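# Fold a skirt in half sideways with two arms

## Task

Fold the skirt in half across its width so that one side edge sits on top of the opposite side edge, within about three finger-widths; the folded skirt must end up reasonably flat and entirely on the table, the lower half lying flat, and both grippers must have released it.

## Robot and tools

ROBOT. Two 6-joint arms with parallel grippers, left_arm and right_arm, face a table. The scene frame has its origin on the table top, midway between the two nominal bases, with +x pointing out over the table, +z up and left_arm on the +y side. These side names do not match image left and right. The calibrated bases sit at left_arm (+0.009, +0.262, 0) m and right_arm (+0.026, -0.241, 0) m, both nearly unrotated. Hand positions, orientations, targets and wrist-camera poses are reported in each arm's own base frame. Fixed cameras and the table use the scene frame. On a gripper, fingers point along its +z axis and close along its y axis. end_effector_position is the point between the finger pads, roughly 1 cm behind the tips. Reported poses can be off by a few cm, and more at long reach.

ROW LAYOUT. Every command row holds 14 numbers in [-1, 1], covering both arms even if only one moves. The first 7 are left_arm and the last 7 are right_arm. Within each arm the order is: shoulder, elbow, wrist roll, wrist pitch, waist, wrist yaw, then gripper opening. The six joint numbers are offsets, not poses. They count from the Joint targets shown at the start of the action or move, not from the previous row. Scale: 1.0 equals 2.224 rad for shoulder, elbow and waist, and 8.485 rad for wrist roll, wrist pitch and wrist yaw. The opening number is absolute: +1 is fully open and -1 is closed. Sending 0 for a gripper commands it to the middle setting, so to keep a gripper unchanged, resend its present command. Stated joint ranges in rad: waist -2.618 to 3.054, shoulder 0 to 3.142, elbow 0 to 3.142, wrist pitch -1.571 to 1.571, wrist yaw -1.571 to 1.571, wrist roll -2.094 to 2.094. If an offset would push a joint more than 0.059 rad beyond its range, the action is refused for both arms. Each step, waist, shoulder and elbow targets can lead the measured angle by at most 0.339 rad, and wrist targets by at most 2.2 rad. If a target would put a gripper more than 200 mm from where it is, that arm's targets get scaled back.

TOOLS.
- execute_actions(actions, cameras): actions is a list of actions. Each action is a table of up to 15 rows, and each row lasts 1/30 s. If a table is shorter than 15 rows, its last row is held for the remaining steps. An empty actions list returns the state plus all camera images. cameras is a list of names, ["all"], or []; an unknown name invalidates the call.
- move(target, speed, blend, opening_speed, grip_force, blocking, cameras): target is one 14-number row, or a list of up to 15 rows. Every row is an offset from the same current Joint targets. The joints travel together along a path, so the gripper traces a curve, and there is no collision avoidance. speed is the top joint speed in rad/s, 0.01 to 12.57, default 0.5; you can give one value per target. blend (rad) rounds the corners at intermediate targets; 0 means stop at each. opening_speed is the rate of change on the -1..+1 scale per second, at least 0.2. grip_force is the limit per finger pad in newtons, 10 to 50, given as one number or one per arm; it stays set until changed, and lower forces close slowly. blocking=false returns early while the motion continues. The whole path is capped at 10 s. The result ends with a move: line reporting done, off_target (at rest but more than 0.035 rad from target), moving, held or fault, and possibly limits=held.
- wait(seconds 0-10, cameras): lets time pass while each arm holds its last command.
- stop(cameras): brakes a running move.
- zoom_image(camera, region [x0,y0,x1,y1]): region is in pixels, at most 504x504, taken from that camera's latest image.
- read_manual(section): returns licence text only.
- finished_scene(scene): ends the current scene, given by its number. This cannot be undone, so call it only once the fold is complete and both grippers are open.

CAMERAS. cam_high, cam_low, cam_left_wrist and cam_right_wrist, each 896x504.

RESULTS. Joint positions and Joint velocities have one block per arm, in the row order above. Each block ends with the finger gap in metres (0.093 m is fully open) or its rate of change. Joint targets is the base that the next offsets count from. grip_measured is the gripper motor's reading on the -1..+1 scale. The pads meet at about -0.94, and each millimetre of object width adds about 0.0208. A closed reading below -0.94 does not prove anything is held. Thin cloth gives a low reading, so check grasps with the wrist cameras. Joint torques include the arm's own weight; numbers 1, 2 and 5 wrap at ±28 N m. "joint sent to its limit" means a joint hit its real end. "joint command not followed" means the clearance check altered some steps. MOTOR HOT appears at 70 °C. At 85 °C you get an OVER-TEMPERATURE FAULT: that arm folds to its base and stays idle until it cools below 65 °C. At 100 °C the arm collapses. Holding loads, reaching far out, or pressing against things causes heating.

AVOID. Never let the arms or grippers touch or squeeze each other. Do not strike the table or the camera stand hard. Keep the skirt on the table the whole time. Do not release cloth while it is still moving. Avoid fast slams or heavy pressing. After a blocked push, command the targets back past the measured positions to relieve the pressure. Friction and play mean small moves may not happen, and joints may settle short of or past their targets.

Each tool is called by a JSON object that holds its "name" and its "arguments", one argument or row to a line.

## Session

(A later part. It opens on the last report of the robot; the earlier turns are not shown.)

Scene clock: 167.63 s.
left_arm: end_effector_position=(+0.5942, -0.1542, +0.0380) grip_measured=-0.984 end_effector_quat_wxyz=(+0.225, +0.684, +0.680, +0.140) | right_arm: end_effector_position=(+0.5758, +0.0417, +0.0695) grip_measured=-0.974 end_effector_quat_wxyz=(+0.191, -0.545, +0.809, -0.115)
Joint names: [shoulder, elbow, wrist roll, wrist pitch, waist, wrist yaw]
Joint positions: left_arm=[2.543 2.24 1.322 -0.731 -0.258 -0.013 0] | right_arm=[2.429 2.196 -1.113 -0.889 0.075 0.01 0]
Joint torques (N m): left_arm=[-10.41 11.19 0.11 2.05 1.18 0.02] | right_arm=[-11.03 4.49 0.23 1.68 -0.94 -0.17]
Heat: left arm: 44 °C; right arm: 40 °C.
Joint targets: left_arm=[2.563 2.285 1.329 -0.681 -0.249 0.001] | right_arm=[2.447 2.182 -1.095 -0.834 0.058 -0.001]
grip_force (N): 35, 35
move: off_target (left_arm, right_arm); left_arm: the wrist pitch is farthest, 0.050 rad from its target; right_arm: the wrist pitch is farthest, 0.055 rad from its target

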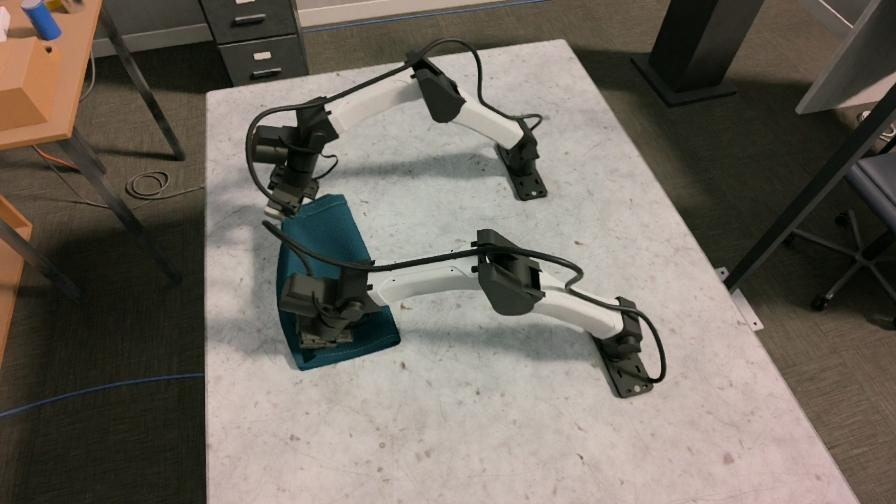

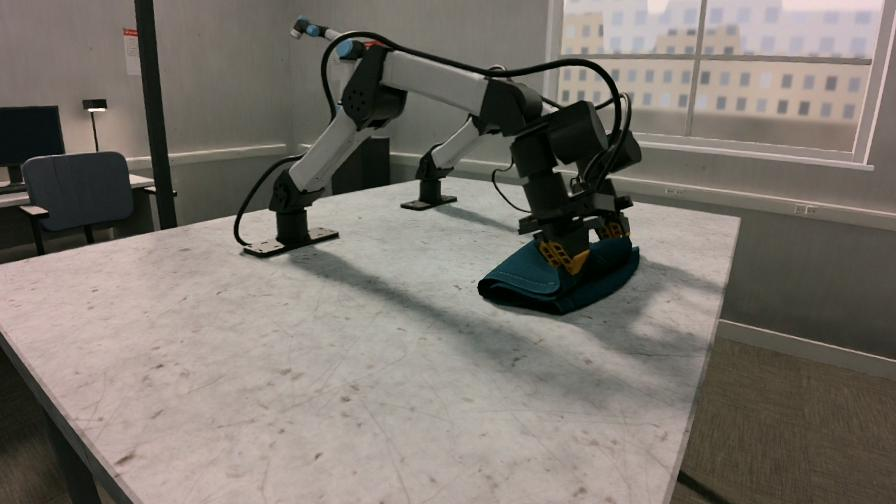

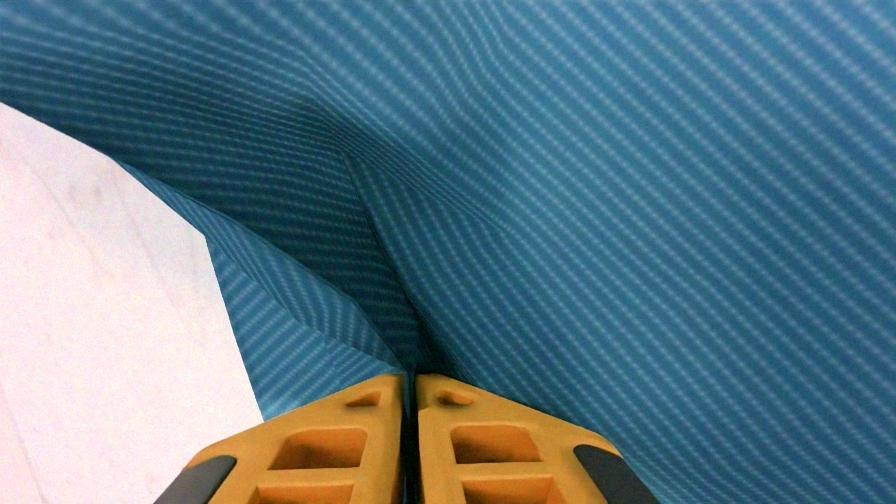

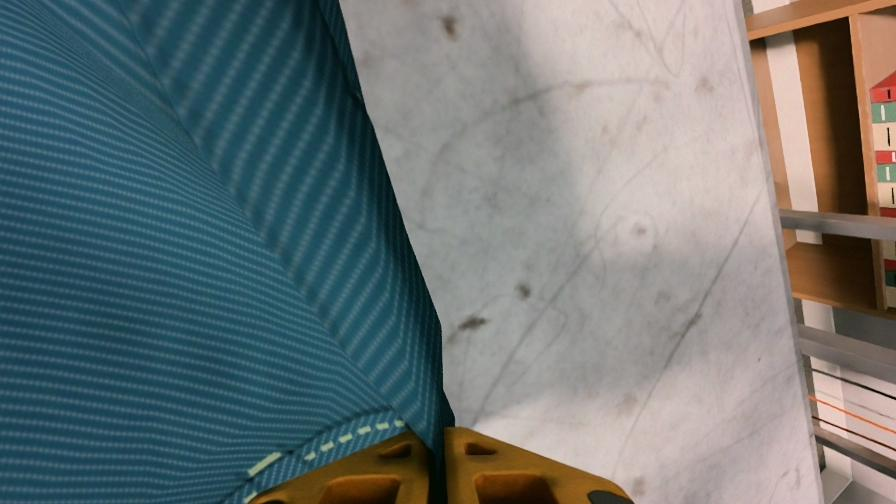

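{"name": "move", "arguments": {
  "target": [0.0153, -0.0224, 0, 0.0201, 0.0027, 0, -1, 0.0409, 0.0066, 0, 0.0151, -0.0067, 0, -1],
  "speed": 0.15,
  "cameras": ["all"]
}}

{"name": "zoom_image", "arguments": {
  "camera": "cam_high",
  "region": [260, 180, 450, 390]
}}

{"name": "zoom_image", "arguments": {
  "camera": "cam_low",
  "region": [420, 180, 680, 320]
}}

Scene clock: 203.97 s.
left_arm: end_effector_position=(+0.6260, -0.1555, +0.0433) grip_measured=-0.984 end_effector_quat_wxyz=(+0.281, +0.665, +0.669, +0.175) | right_arm: end_effector_position=(+0.5993, +0.0324, +0.0350) grip_measured=-0.974 end_effector_quat_wxyz=(+0.208, -0.534, +0.809, -0.127)
Joint names: [shoulder, elbow, wrist roll, wrist pitch, waist, wrist yaw]
Joint positions: left_arm=[2.572 2.24 1.322 -0.564 -0.247 -0.013 0] | right_arm=[2.515 2.196 -1.113 -0.758 0.057 0.01 0]
Joint torques (N m): left_arm=[-10.28 6.58 0.1 2.33 1.2 0.01] | right_arm=[-11.06 5.64 0.25 1.73 -0.75 -0.15]
Heat: left arm: 62 °C; right arm: 40 °C.
Joint targets: left_arm=[2.597 2.235 1.329 -0.511 -0.243 0.001] | right_arm=[2.538 2.196 -1.095 -0.706 0.043 -0.001]
grip_force (N): 35, 35
move: off_target (left_arm, right_arm); left_arm: the wrist pitch is farthest, 0.053 rad from its target; right_arm: the wrist pitch is farthest, 0.053 rad from its target

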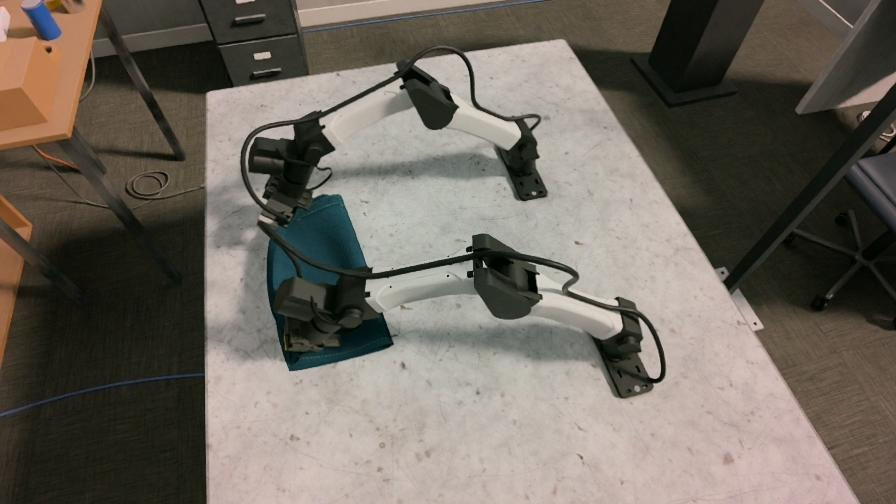

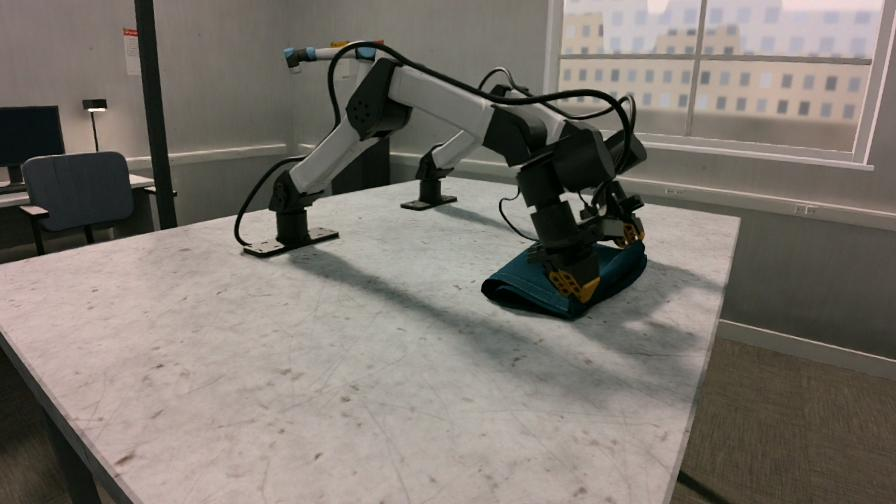

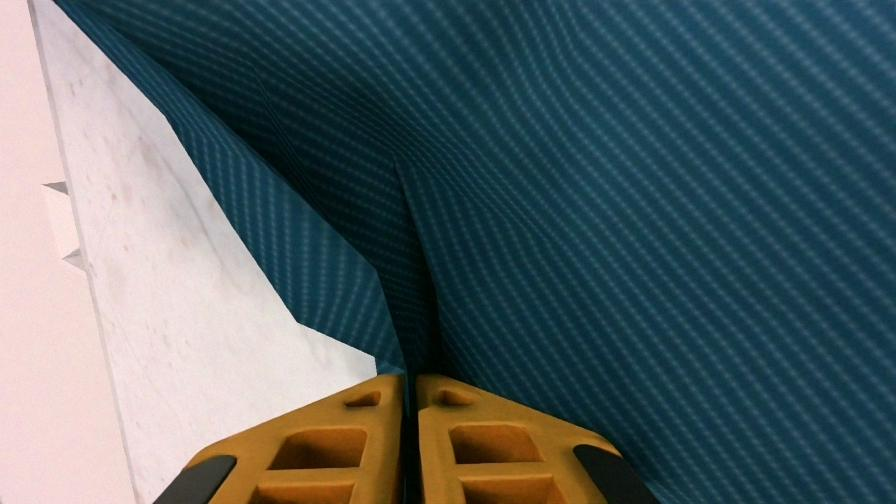

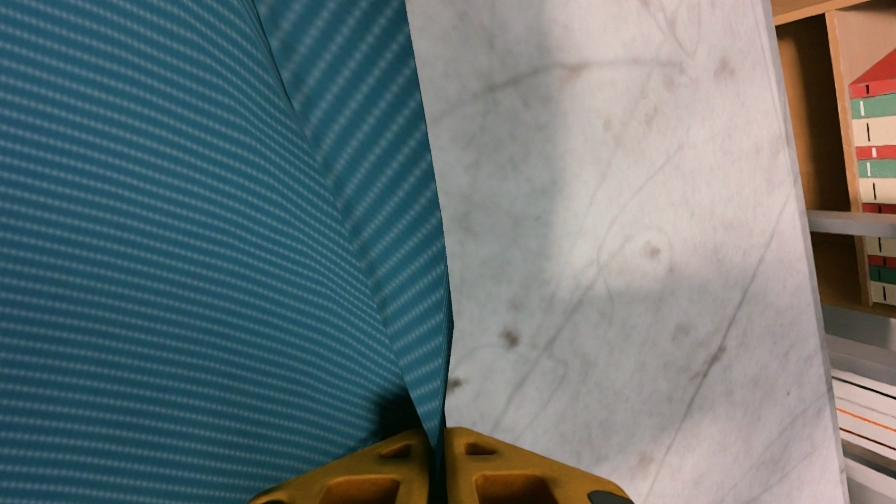

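Scaled by 2.400 from the camera's 896x504 image, which has a finer 1280x720 frame.

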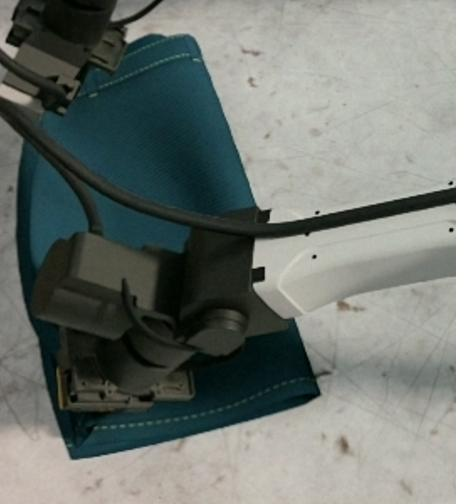

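Scaled by 1.938 from the camera's 896x504 image, which has a finer 1280x720 frame.

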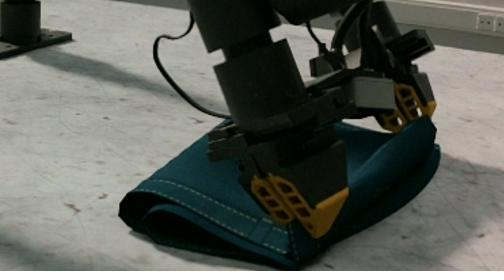

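{"name": "move", "arguments": {
  "target": [
    [0.0108, -0.0153, 0, 0.0069, 0, 0, -1, 0.0167, 0.0030, 0, 0.0037, 0, 0, -1],
    [0.0108, -0.0153, 0, 0.0069, 0, 0, -0.45, 0.0167, 0.0030, 0, 0.0037, 0, 0, -0.45]
  ],
  "speed": 0.12,
  "opening_speed": 0.8,
  "cameras": ["all"]
}}

{"name": "zoom_image", "arguments": {
  "camera": "cam_low",
  "region": [420, 180, 680, 320]
}}

Scene clock: 236.63 s.
left_arm: end_effector_position=(+0.6398, -0.1558, +0.0388) grip_measured=-0.453 end_effector_quat_wxyz=(+0.306, +0.656, +0.663, +0.191) | right_arm: end_effector_position=(+0.6093, +0.0320, +0.0232) grip_measured=-0.452 end_effector_quat_wxyz=(+0.220, -0.532, +0.807, -0.134)
Joint names: [shoulder, elbow, wrist roll, wrist pitch, waist, wrist yaw]
Joint positions: left_arm=[2.594 2.223 1.322 -0.462 -0.242 -0.013 0.023] | right_arm=[2.547 2.196 -1.113 -0.699 0.055 0.01 0.024]
Joint torques (N m): left_arm=[-10.24 5.08 0.09 2 1.18 0.01] | right_arm=[-10.71 6.22 0.26 1.51 -0.66 -0.14]
Heat: left arm: 64 °C; right arm: 43 °C.
Joint targets: left_arm=[2.621 2.201 1.329 -0.452 -0.243 0.001] | right_arm=[2.575 2.203 -1.095 -0.674 0.043 -0.001]
grip_force (N): 35, 35
move: done; target 2's new numbers were sent with right_arm's wrist pitch 0.045 rad from that target

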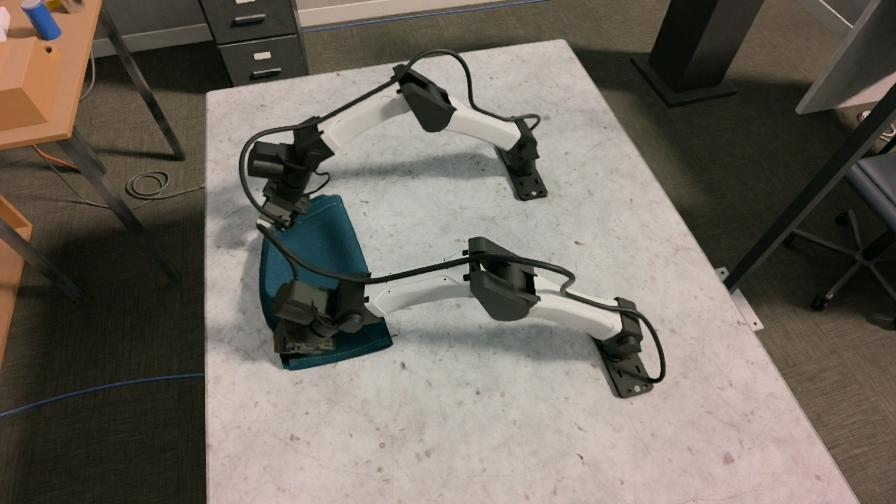

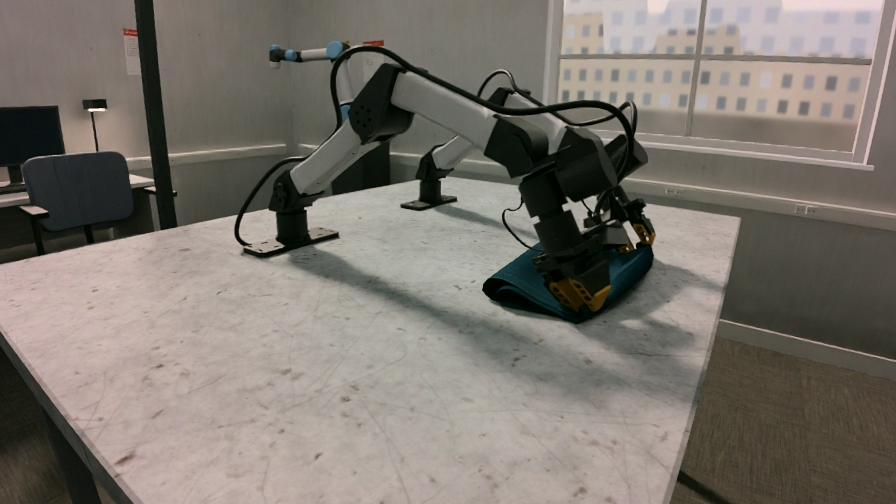

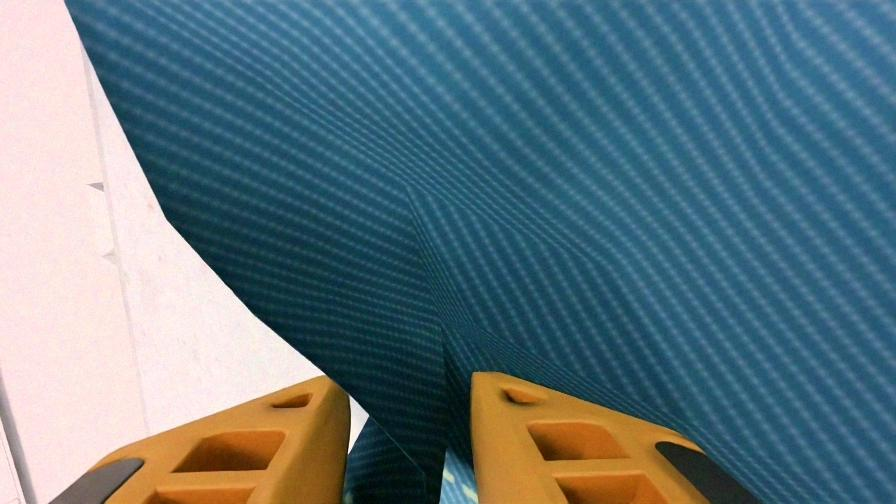

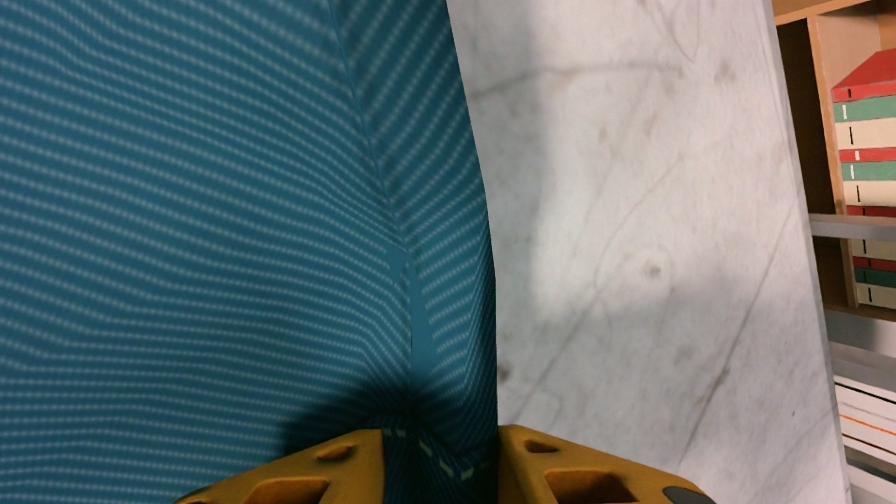

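Scaled by 1.938 from the camera's 896x504 image, which has a finer 1280x720 frame.

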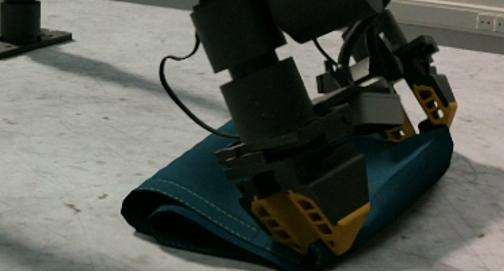

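{"name": "move", "arguments": {
  "target": [
    [-0.1459, -0.1372, 0, -0.0024, 0, 0, -0.45, -0.1127, -0.0644, 0, -0.0128, 0, 0, -0.45],
    [-0.6268, -0.4600, 0, -0.0643, 0.3148, 0, -0.45, -0.6061, -0.4609, 0, -0.0382, -0.3148, 0, -0.45]
  ],
  "speed": [0.25, 0.8],
  "blend": [0.02, 0],
  "cameras": ["all"]
}}

{"name": "zoom_image", "arguments": {
  "camera": "cam_high",
  "region": [240, 180, 420, 390]
}}

{"name": "zoom_image", "arguments": {
  "camera": "cam_low",
  "region": [460, 210, 680, 330]
}}

Scene clock: 253.47 s.
left_arm: end_effector_position=(+0.2800, +0.1402, +0.2073) grip_measured=-0.452 end_effector_quat_wxyz=(+0.173, +0.400, +0.872, +0.221) | right_arm: end_effector_position=(+0.2463, -0.1919, +0.2070) grip_measured=-0.451 end_effector_quat_wxyz=(+0.174, -0.215, +0.936, -0.218)
Joint names: [shoulder, elbow, wrist roll, wrist pitch, waist, wrist yaw]
Joint positions: left_arm=[1.242 1.194 1.322 -0.953 0.459 -0.01 0.023] | right_arm=[1.243 1.196 -1.111 -0.959 -0.658 0.007 0.024]
Joint torques (N m): left_arm=[-3.92 5.31 0.1 1.18 1.13 -0.02] | right_arm=[-4.66 4.3 0.24 0.97 -0.55 -0.14]
Heat: left arm: 69 °C; right arm: 47 °C.
Joint targets: left_arm=[1.227 1.178 1.329 -0.998 0.457 0.001] | right_arm=[1.227 1.178 -1.095 -0.998 -0.657 -0.001]
grip_force (N): 35, 35
move: off_target (left_arm, right_arm); left_arm: the wrist pitch is farthest, 0.044 rad from its target; right_arm: the wrist pitch is farthest, 0.039 rad from its target

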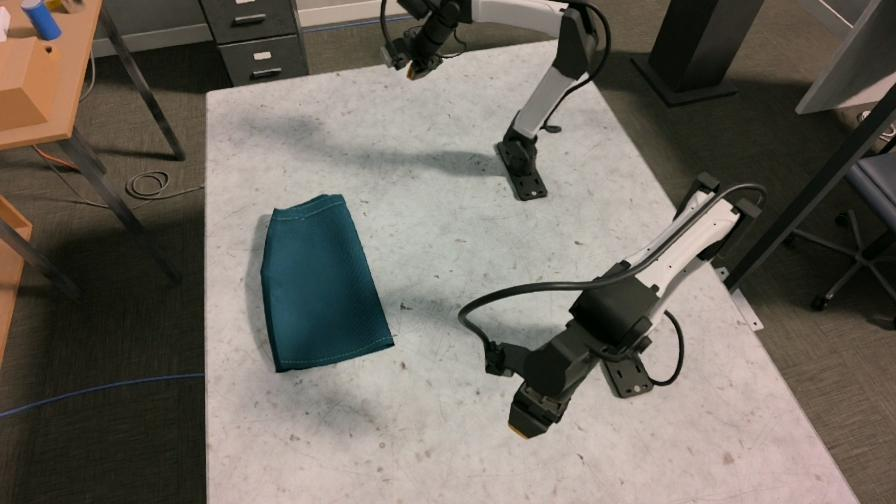

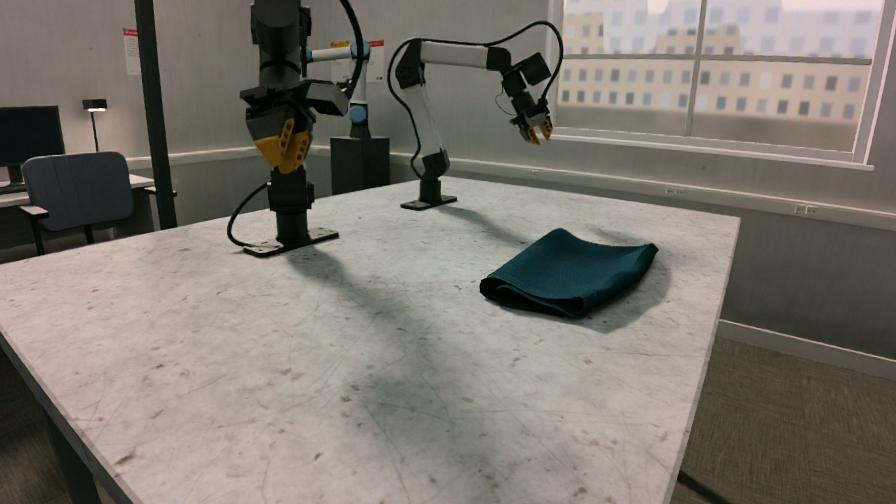

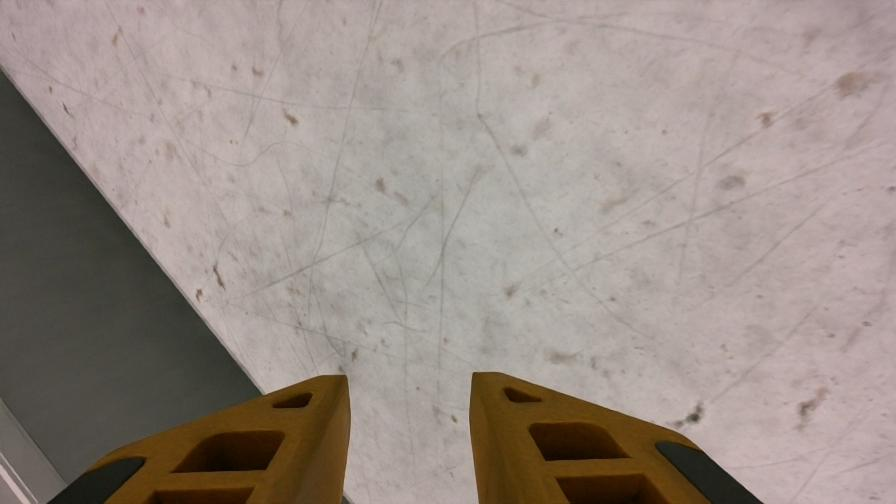

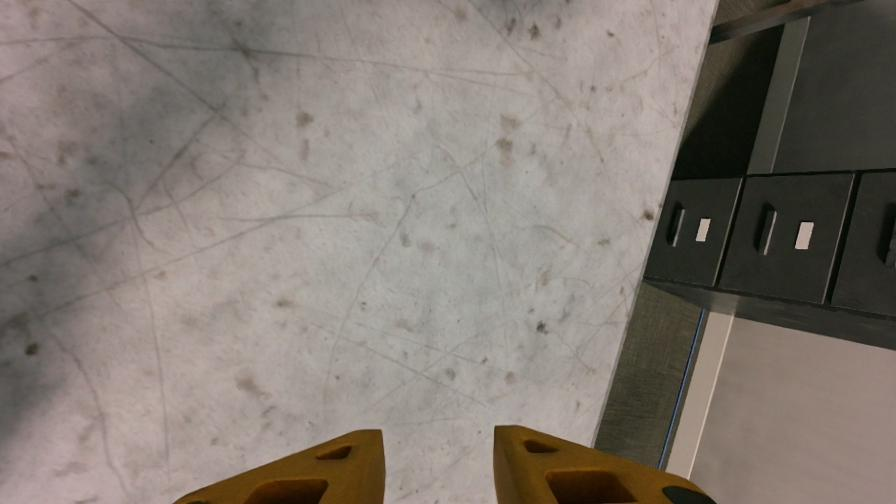

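Scaled by 2.400 from the camera's 896x504 image, which has a finer 1280x720 frame.

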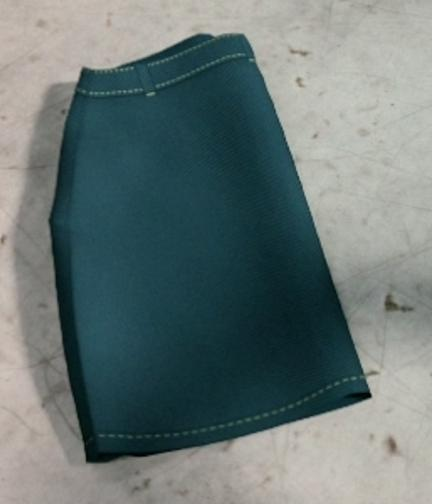

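Scaled by 2.291 from the camera's 896x504 image, which has a finer 1280x720 frame.

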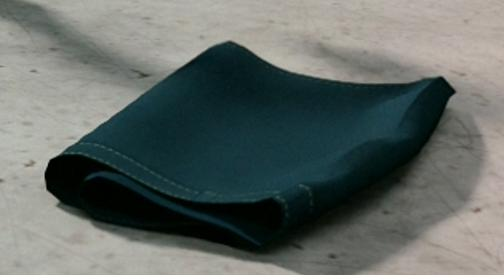

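{"name": "move", "arguments": {
  "target": [0, 0, 0, 0, 0, 0, -0.45, 0.4768, 0.5086, 0, -0.0289, 0.3179, 0, -0.45],
  "speed": 0.8,
  "cameras": ["cam_right_wrist", "cam_high"]
}}

{"name": "zoom_image", "arguments": {
  "camera": "cam_right_wrist",
  "region": [200, 0, 700, 400]
}}

Scene clock: 265.47 s.
left_arm: end_effector_position=(+0.2797, +0.1401, +0.2071) grip_measured=-0.452 end_effector_quat_wxyz=(+0.172, +0.401, +0.872, +0.221) | right_arm: end_effector_position=(+0.5185, +0.0299, +0.1441) grip_measured=-0.451 end_effector_quat_wxyz=(+0.148, -0.544, +0.821, -0.090)
Joint names: [shoulder, elbow, wrist roll, wrist pitch, waist, wrist yaw]
Joint positions: left_arm=[1.242 1.194 1.322 -0.955 0.459 -0.01 0.023] | right_arm=[2.276 2.265 -1.111 -1.212 0.06 0.007 0.024]
Joint torques (N m): left_arm=[-3.92 5.31 0.1 1.17 1.13 -0.01] | right_arm=[-10.28 8.79 0.23 0.66 -0.62 -0.13]
Heat: left arm: 61 °C; right arm: 43 °C.
Joint targets: left_arm=[1.227 1.178 1.329 -0.998 0.457 0.001] | right_arm=[2.287 2.309 -1.095 -1.243 0.050 -0.001]
grip_force (N): 35, 35
move: off_target (left_arm, right_arm); left_arm: the wrist pitch is farthest, 0.043 rad from its target; right_arm: the elbow is farthest, 0.044 rad from its target
Images, in order (width x height): cam_high 896x504, cam_right_wrist 896x504.

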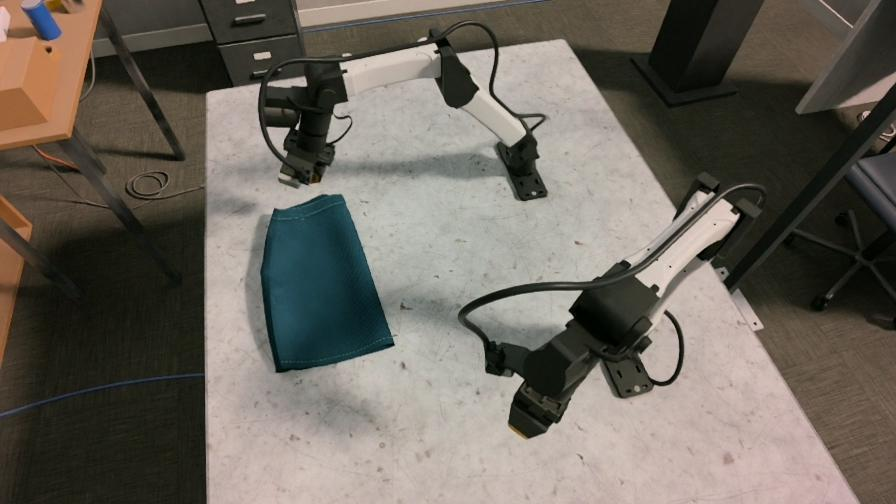

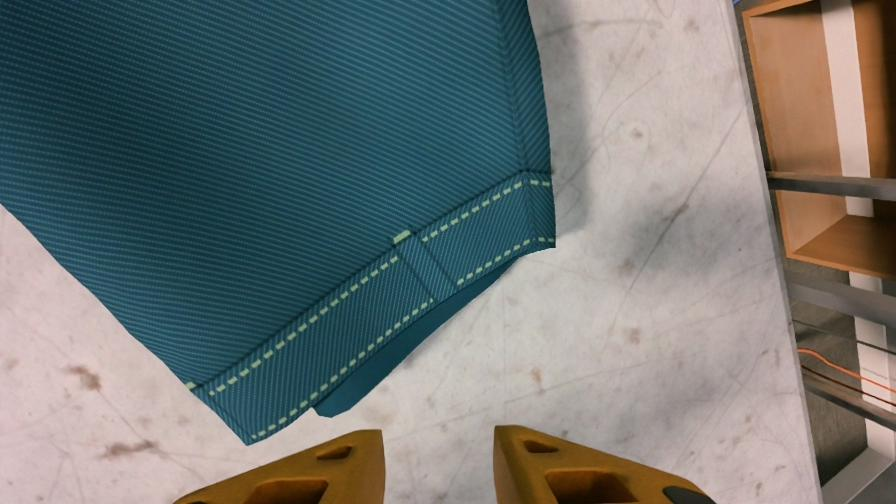

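Scaled by 1.008 from the camera's 896x504 image, which has a finer 1280x720 frame.

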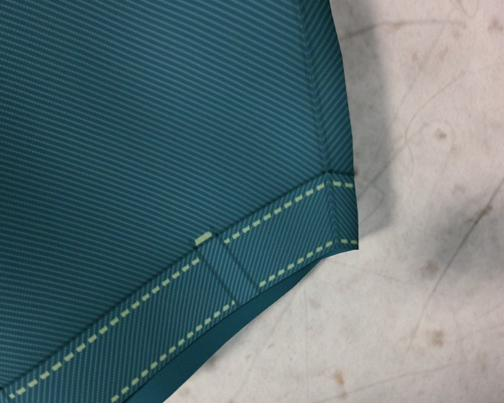

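{"name": "zoom_image", "arguments": {
  "camera": "cam_high",
  "region": [245, 195, 345, 285]
}}

{"name": "execute_actions", "arguments": {
  "actions": [],
  "cameras": ["cam_low"]
}}

{"name": "zoom_image", "arguments": {
  "camera": "cam_low",
  "region": [560, 220, 680, 320]
}}

Scaled by 5.040 from the camera's 896x504 image, which has a finer 1280x720 frame.

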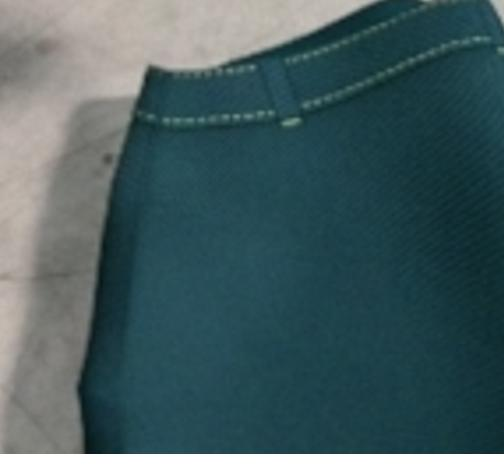

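Scene clock: 272.53 s.
left_arm: end_effector_position=(+0.2797, +0.1401, +0.2071) grip_measured=-0.452 end_effector_quat_wxyz=(+0.172, +0.401, +0.872, +0.221) | right_arm: end_effector_position=(+0.5185, +0.0299, +0.1441) grip_measured=-0.451 end_effector_quat_wxyz=(+0.148, -0.544, +0.821, -0.090)
Joint names: [shoulder, elbow, wrist roll, wrist pitch, waist, wrist yaw]
Joint positions: left_arm=[1.242 1.194 1.322 -0.955 0.459 -0.01 0.023] | right_arm=[2.276 2.265 -1.111 -1.212 0.06 0.007 0.024]
Joint velocities: within noise
Joint torques (N m): left_arm=[-3.92 5.33 0.09 1.17 1.14 -0.02] | right_arm=[-10.24 8.73 0.22 0.67 -0.64 -0.12]
Heat: left arm: 58 °C; right arm: 45 °C.
Joint targets: left_arm=[1.227 1.178 1.329 -0.998 0.457 0.001] | right_arm=[2.287 2.309 -1.095 -1.243 0.050 -0.001]
Tool commands: left_gripper/opening=-0.45 right_gripper/opening=-0.45
grip_force (N): 35, 35
Images, in order (width x height): cam_low 896x504.

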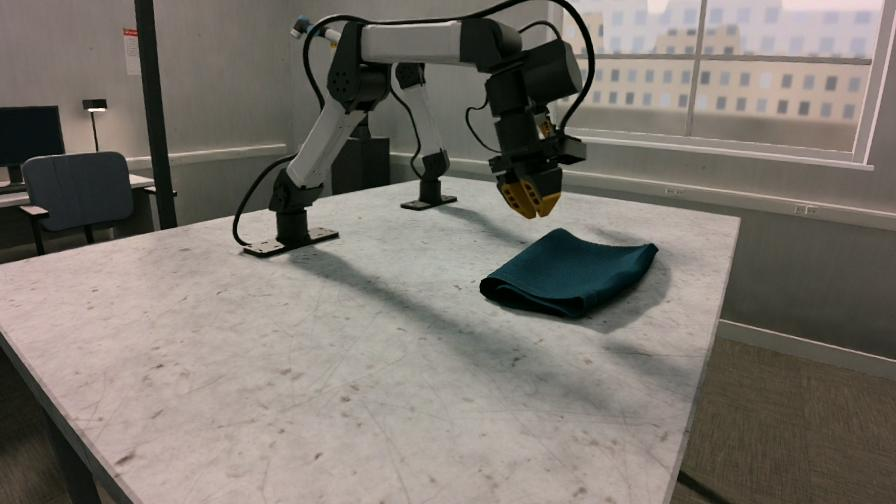

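Scaled by 4.200 from the camera's 896x504 image, which has a finer 1280x720 frame.

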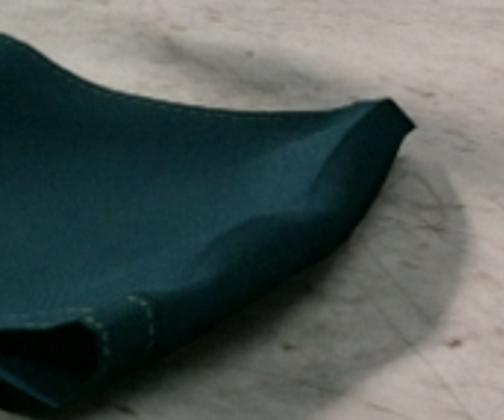

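{"name": "finished_scene", "arguments": {
  "scene": 2
}}

The scene is finished: the task was done.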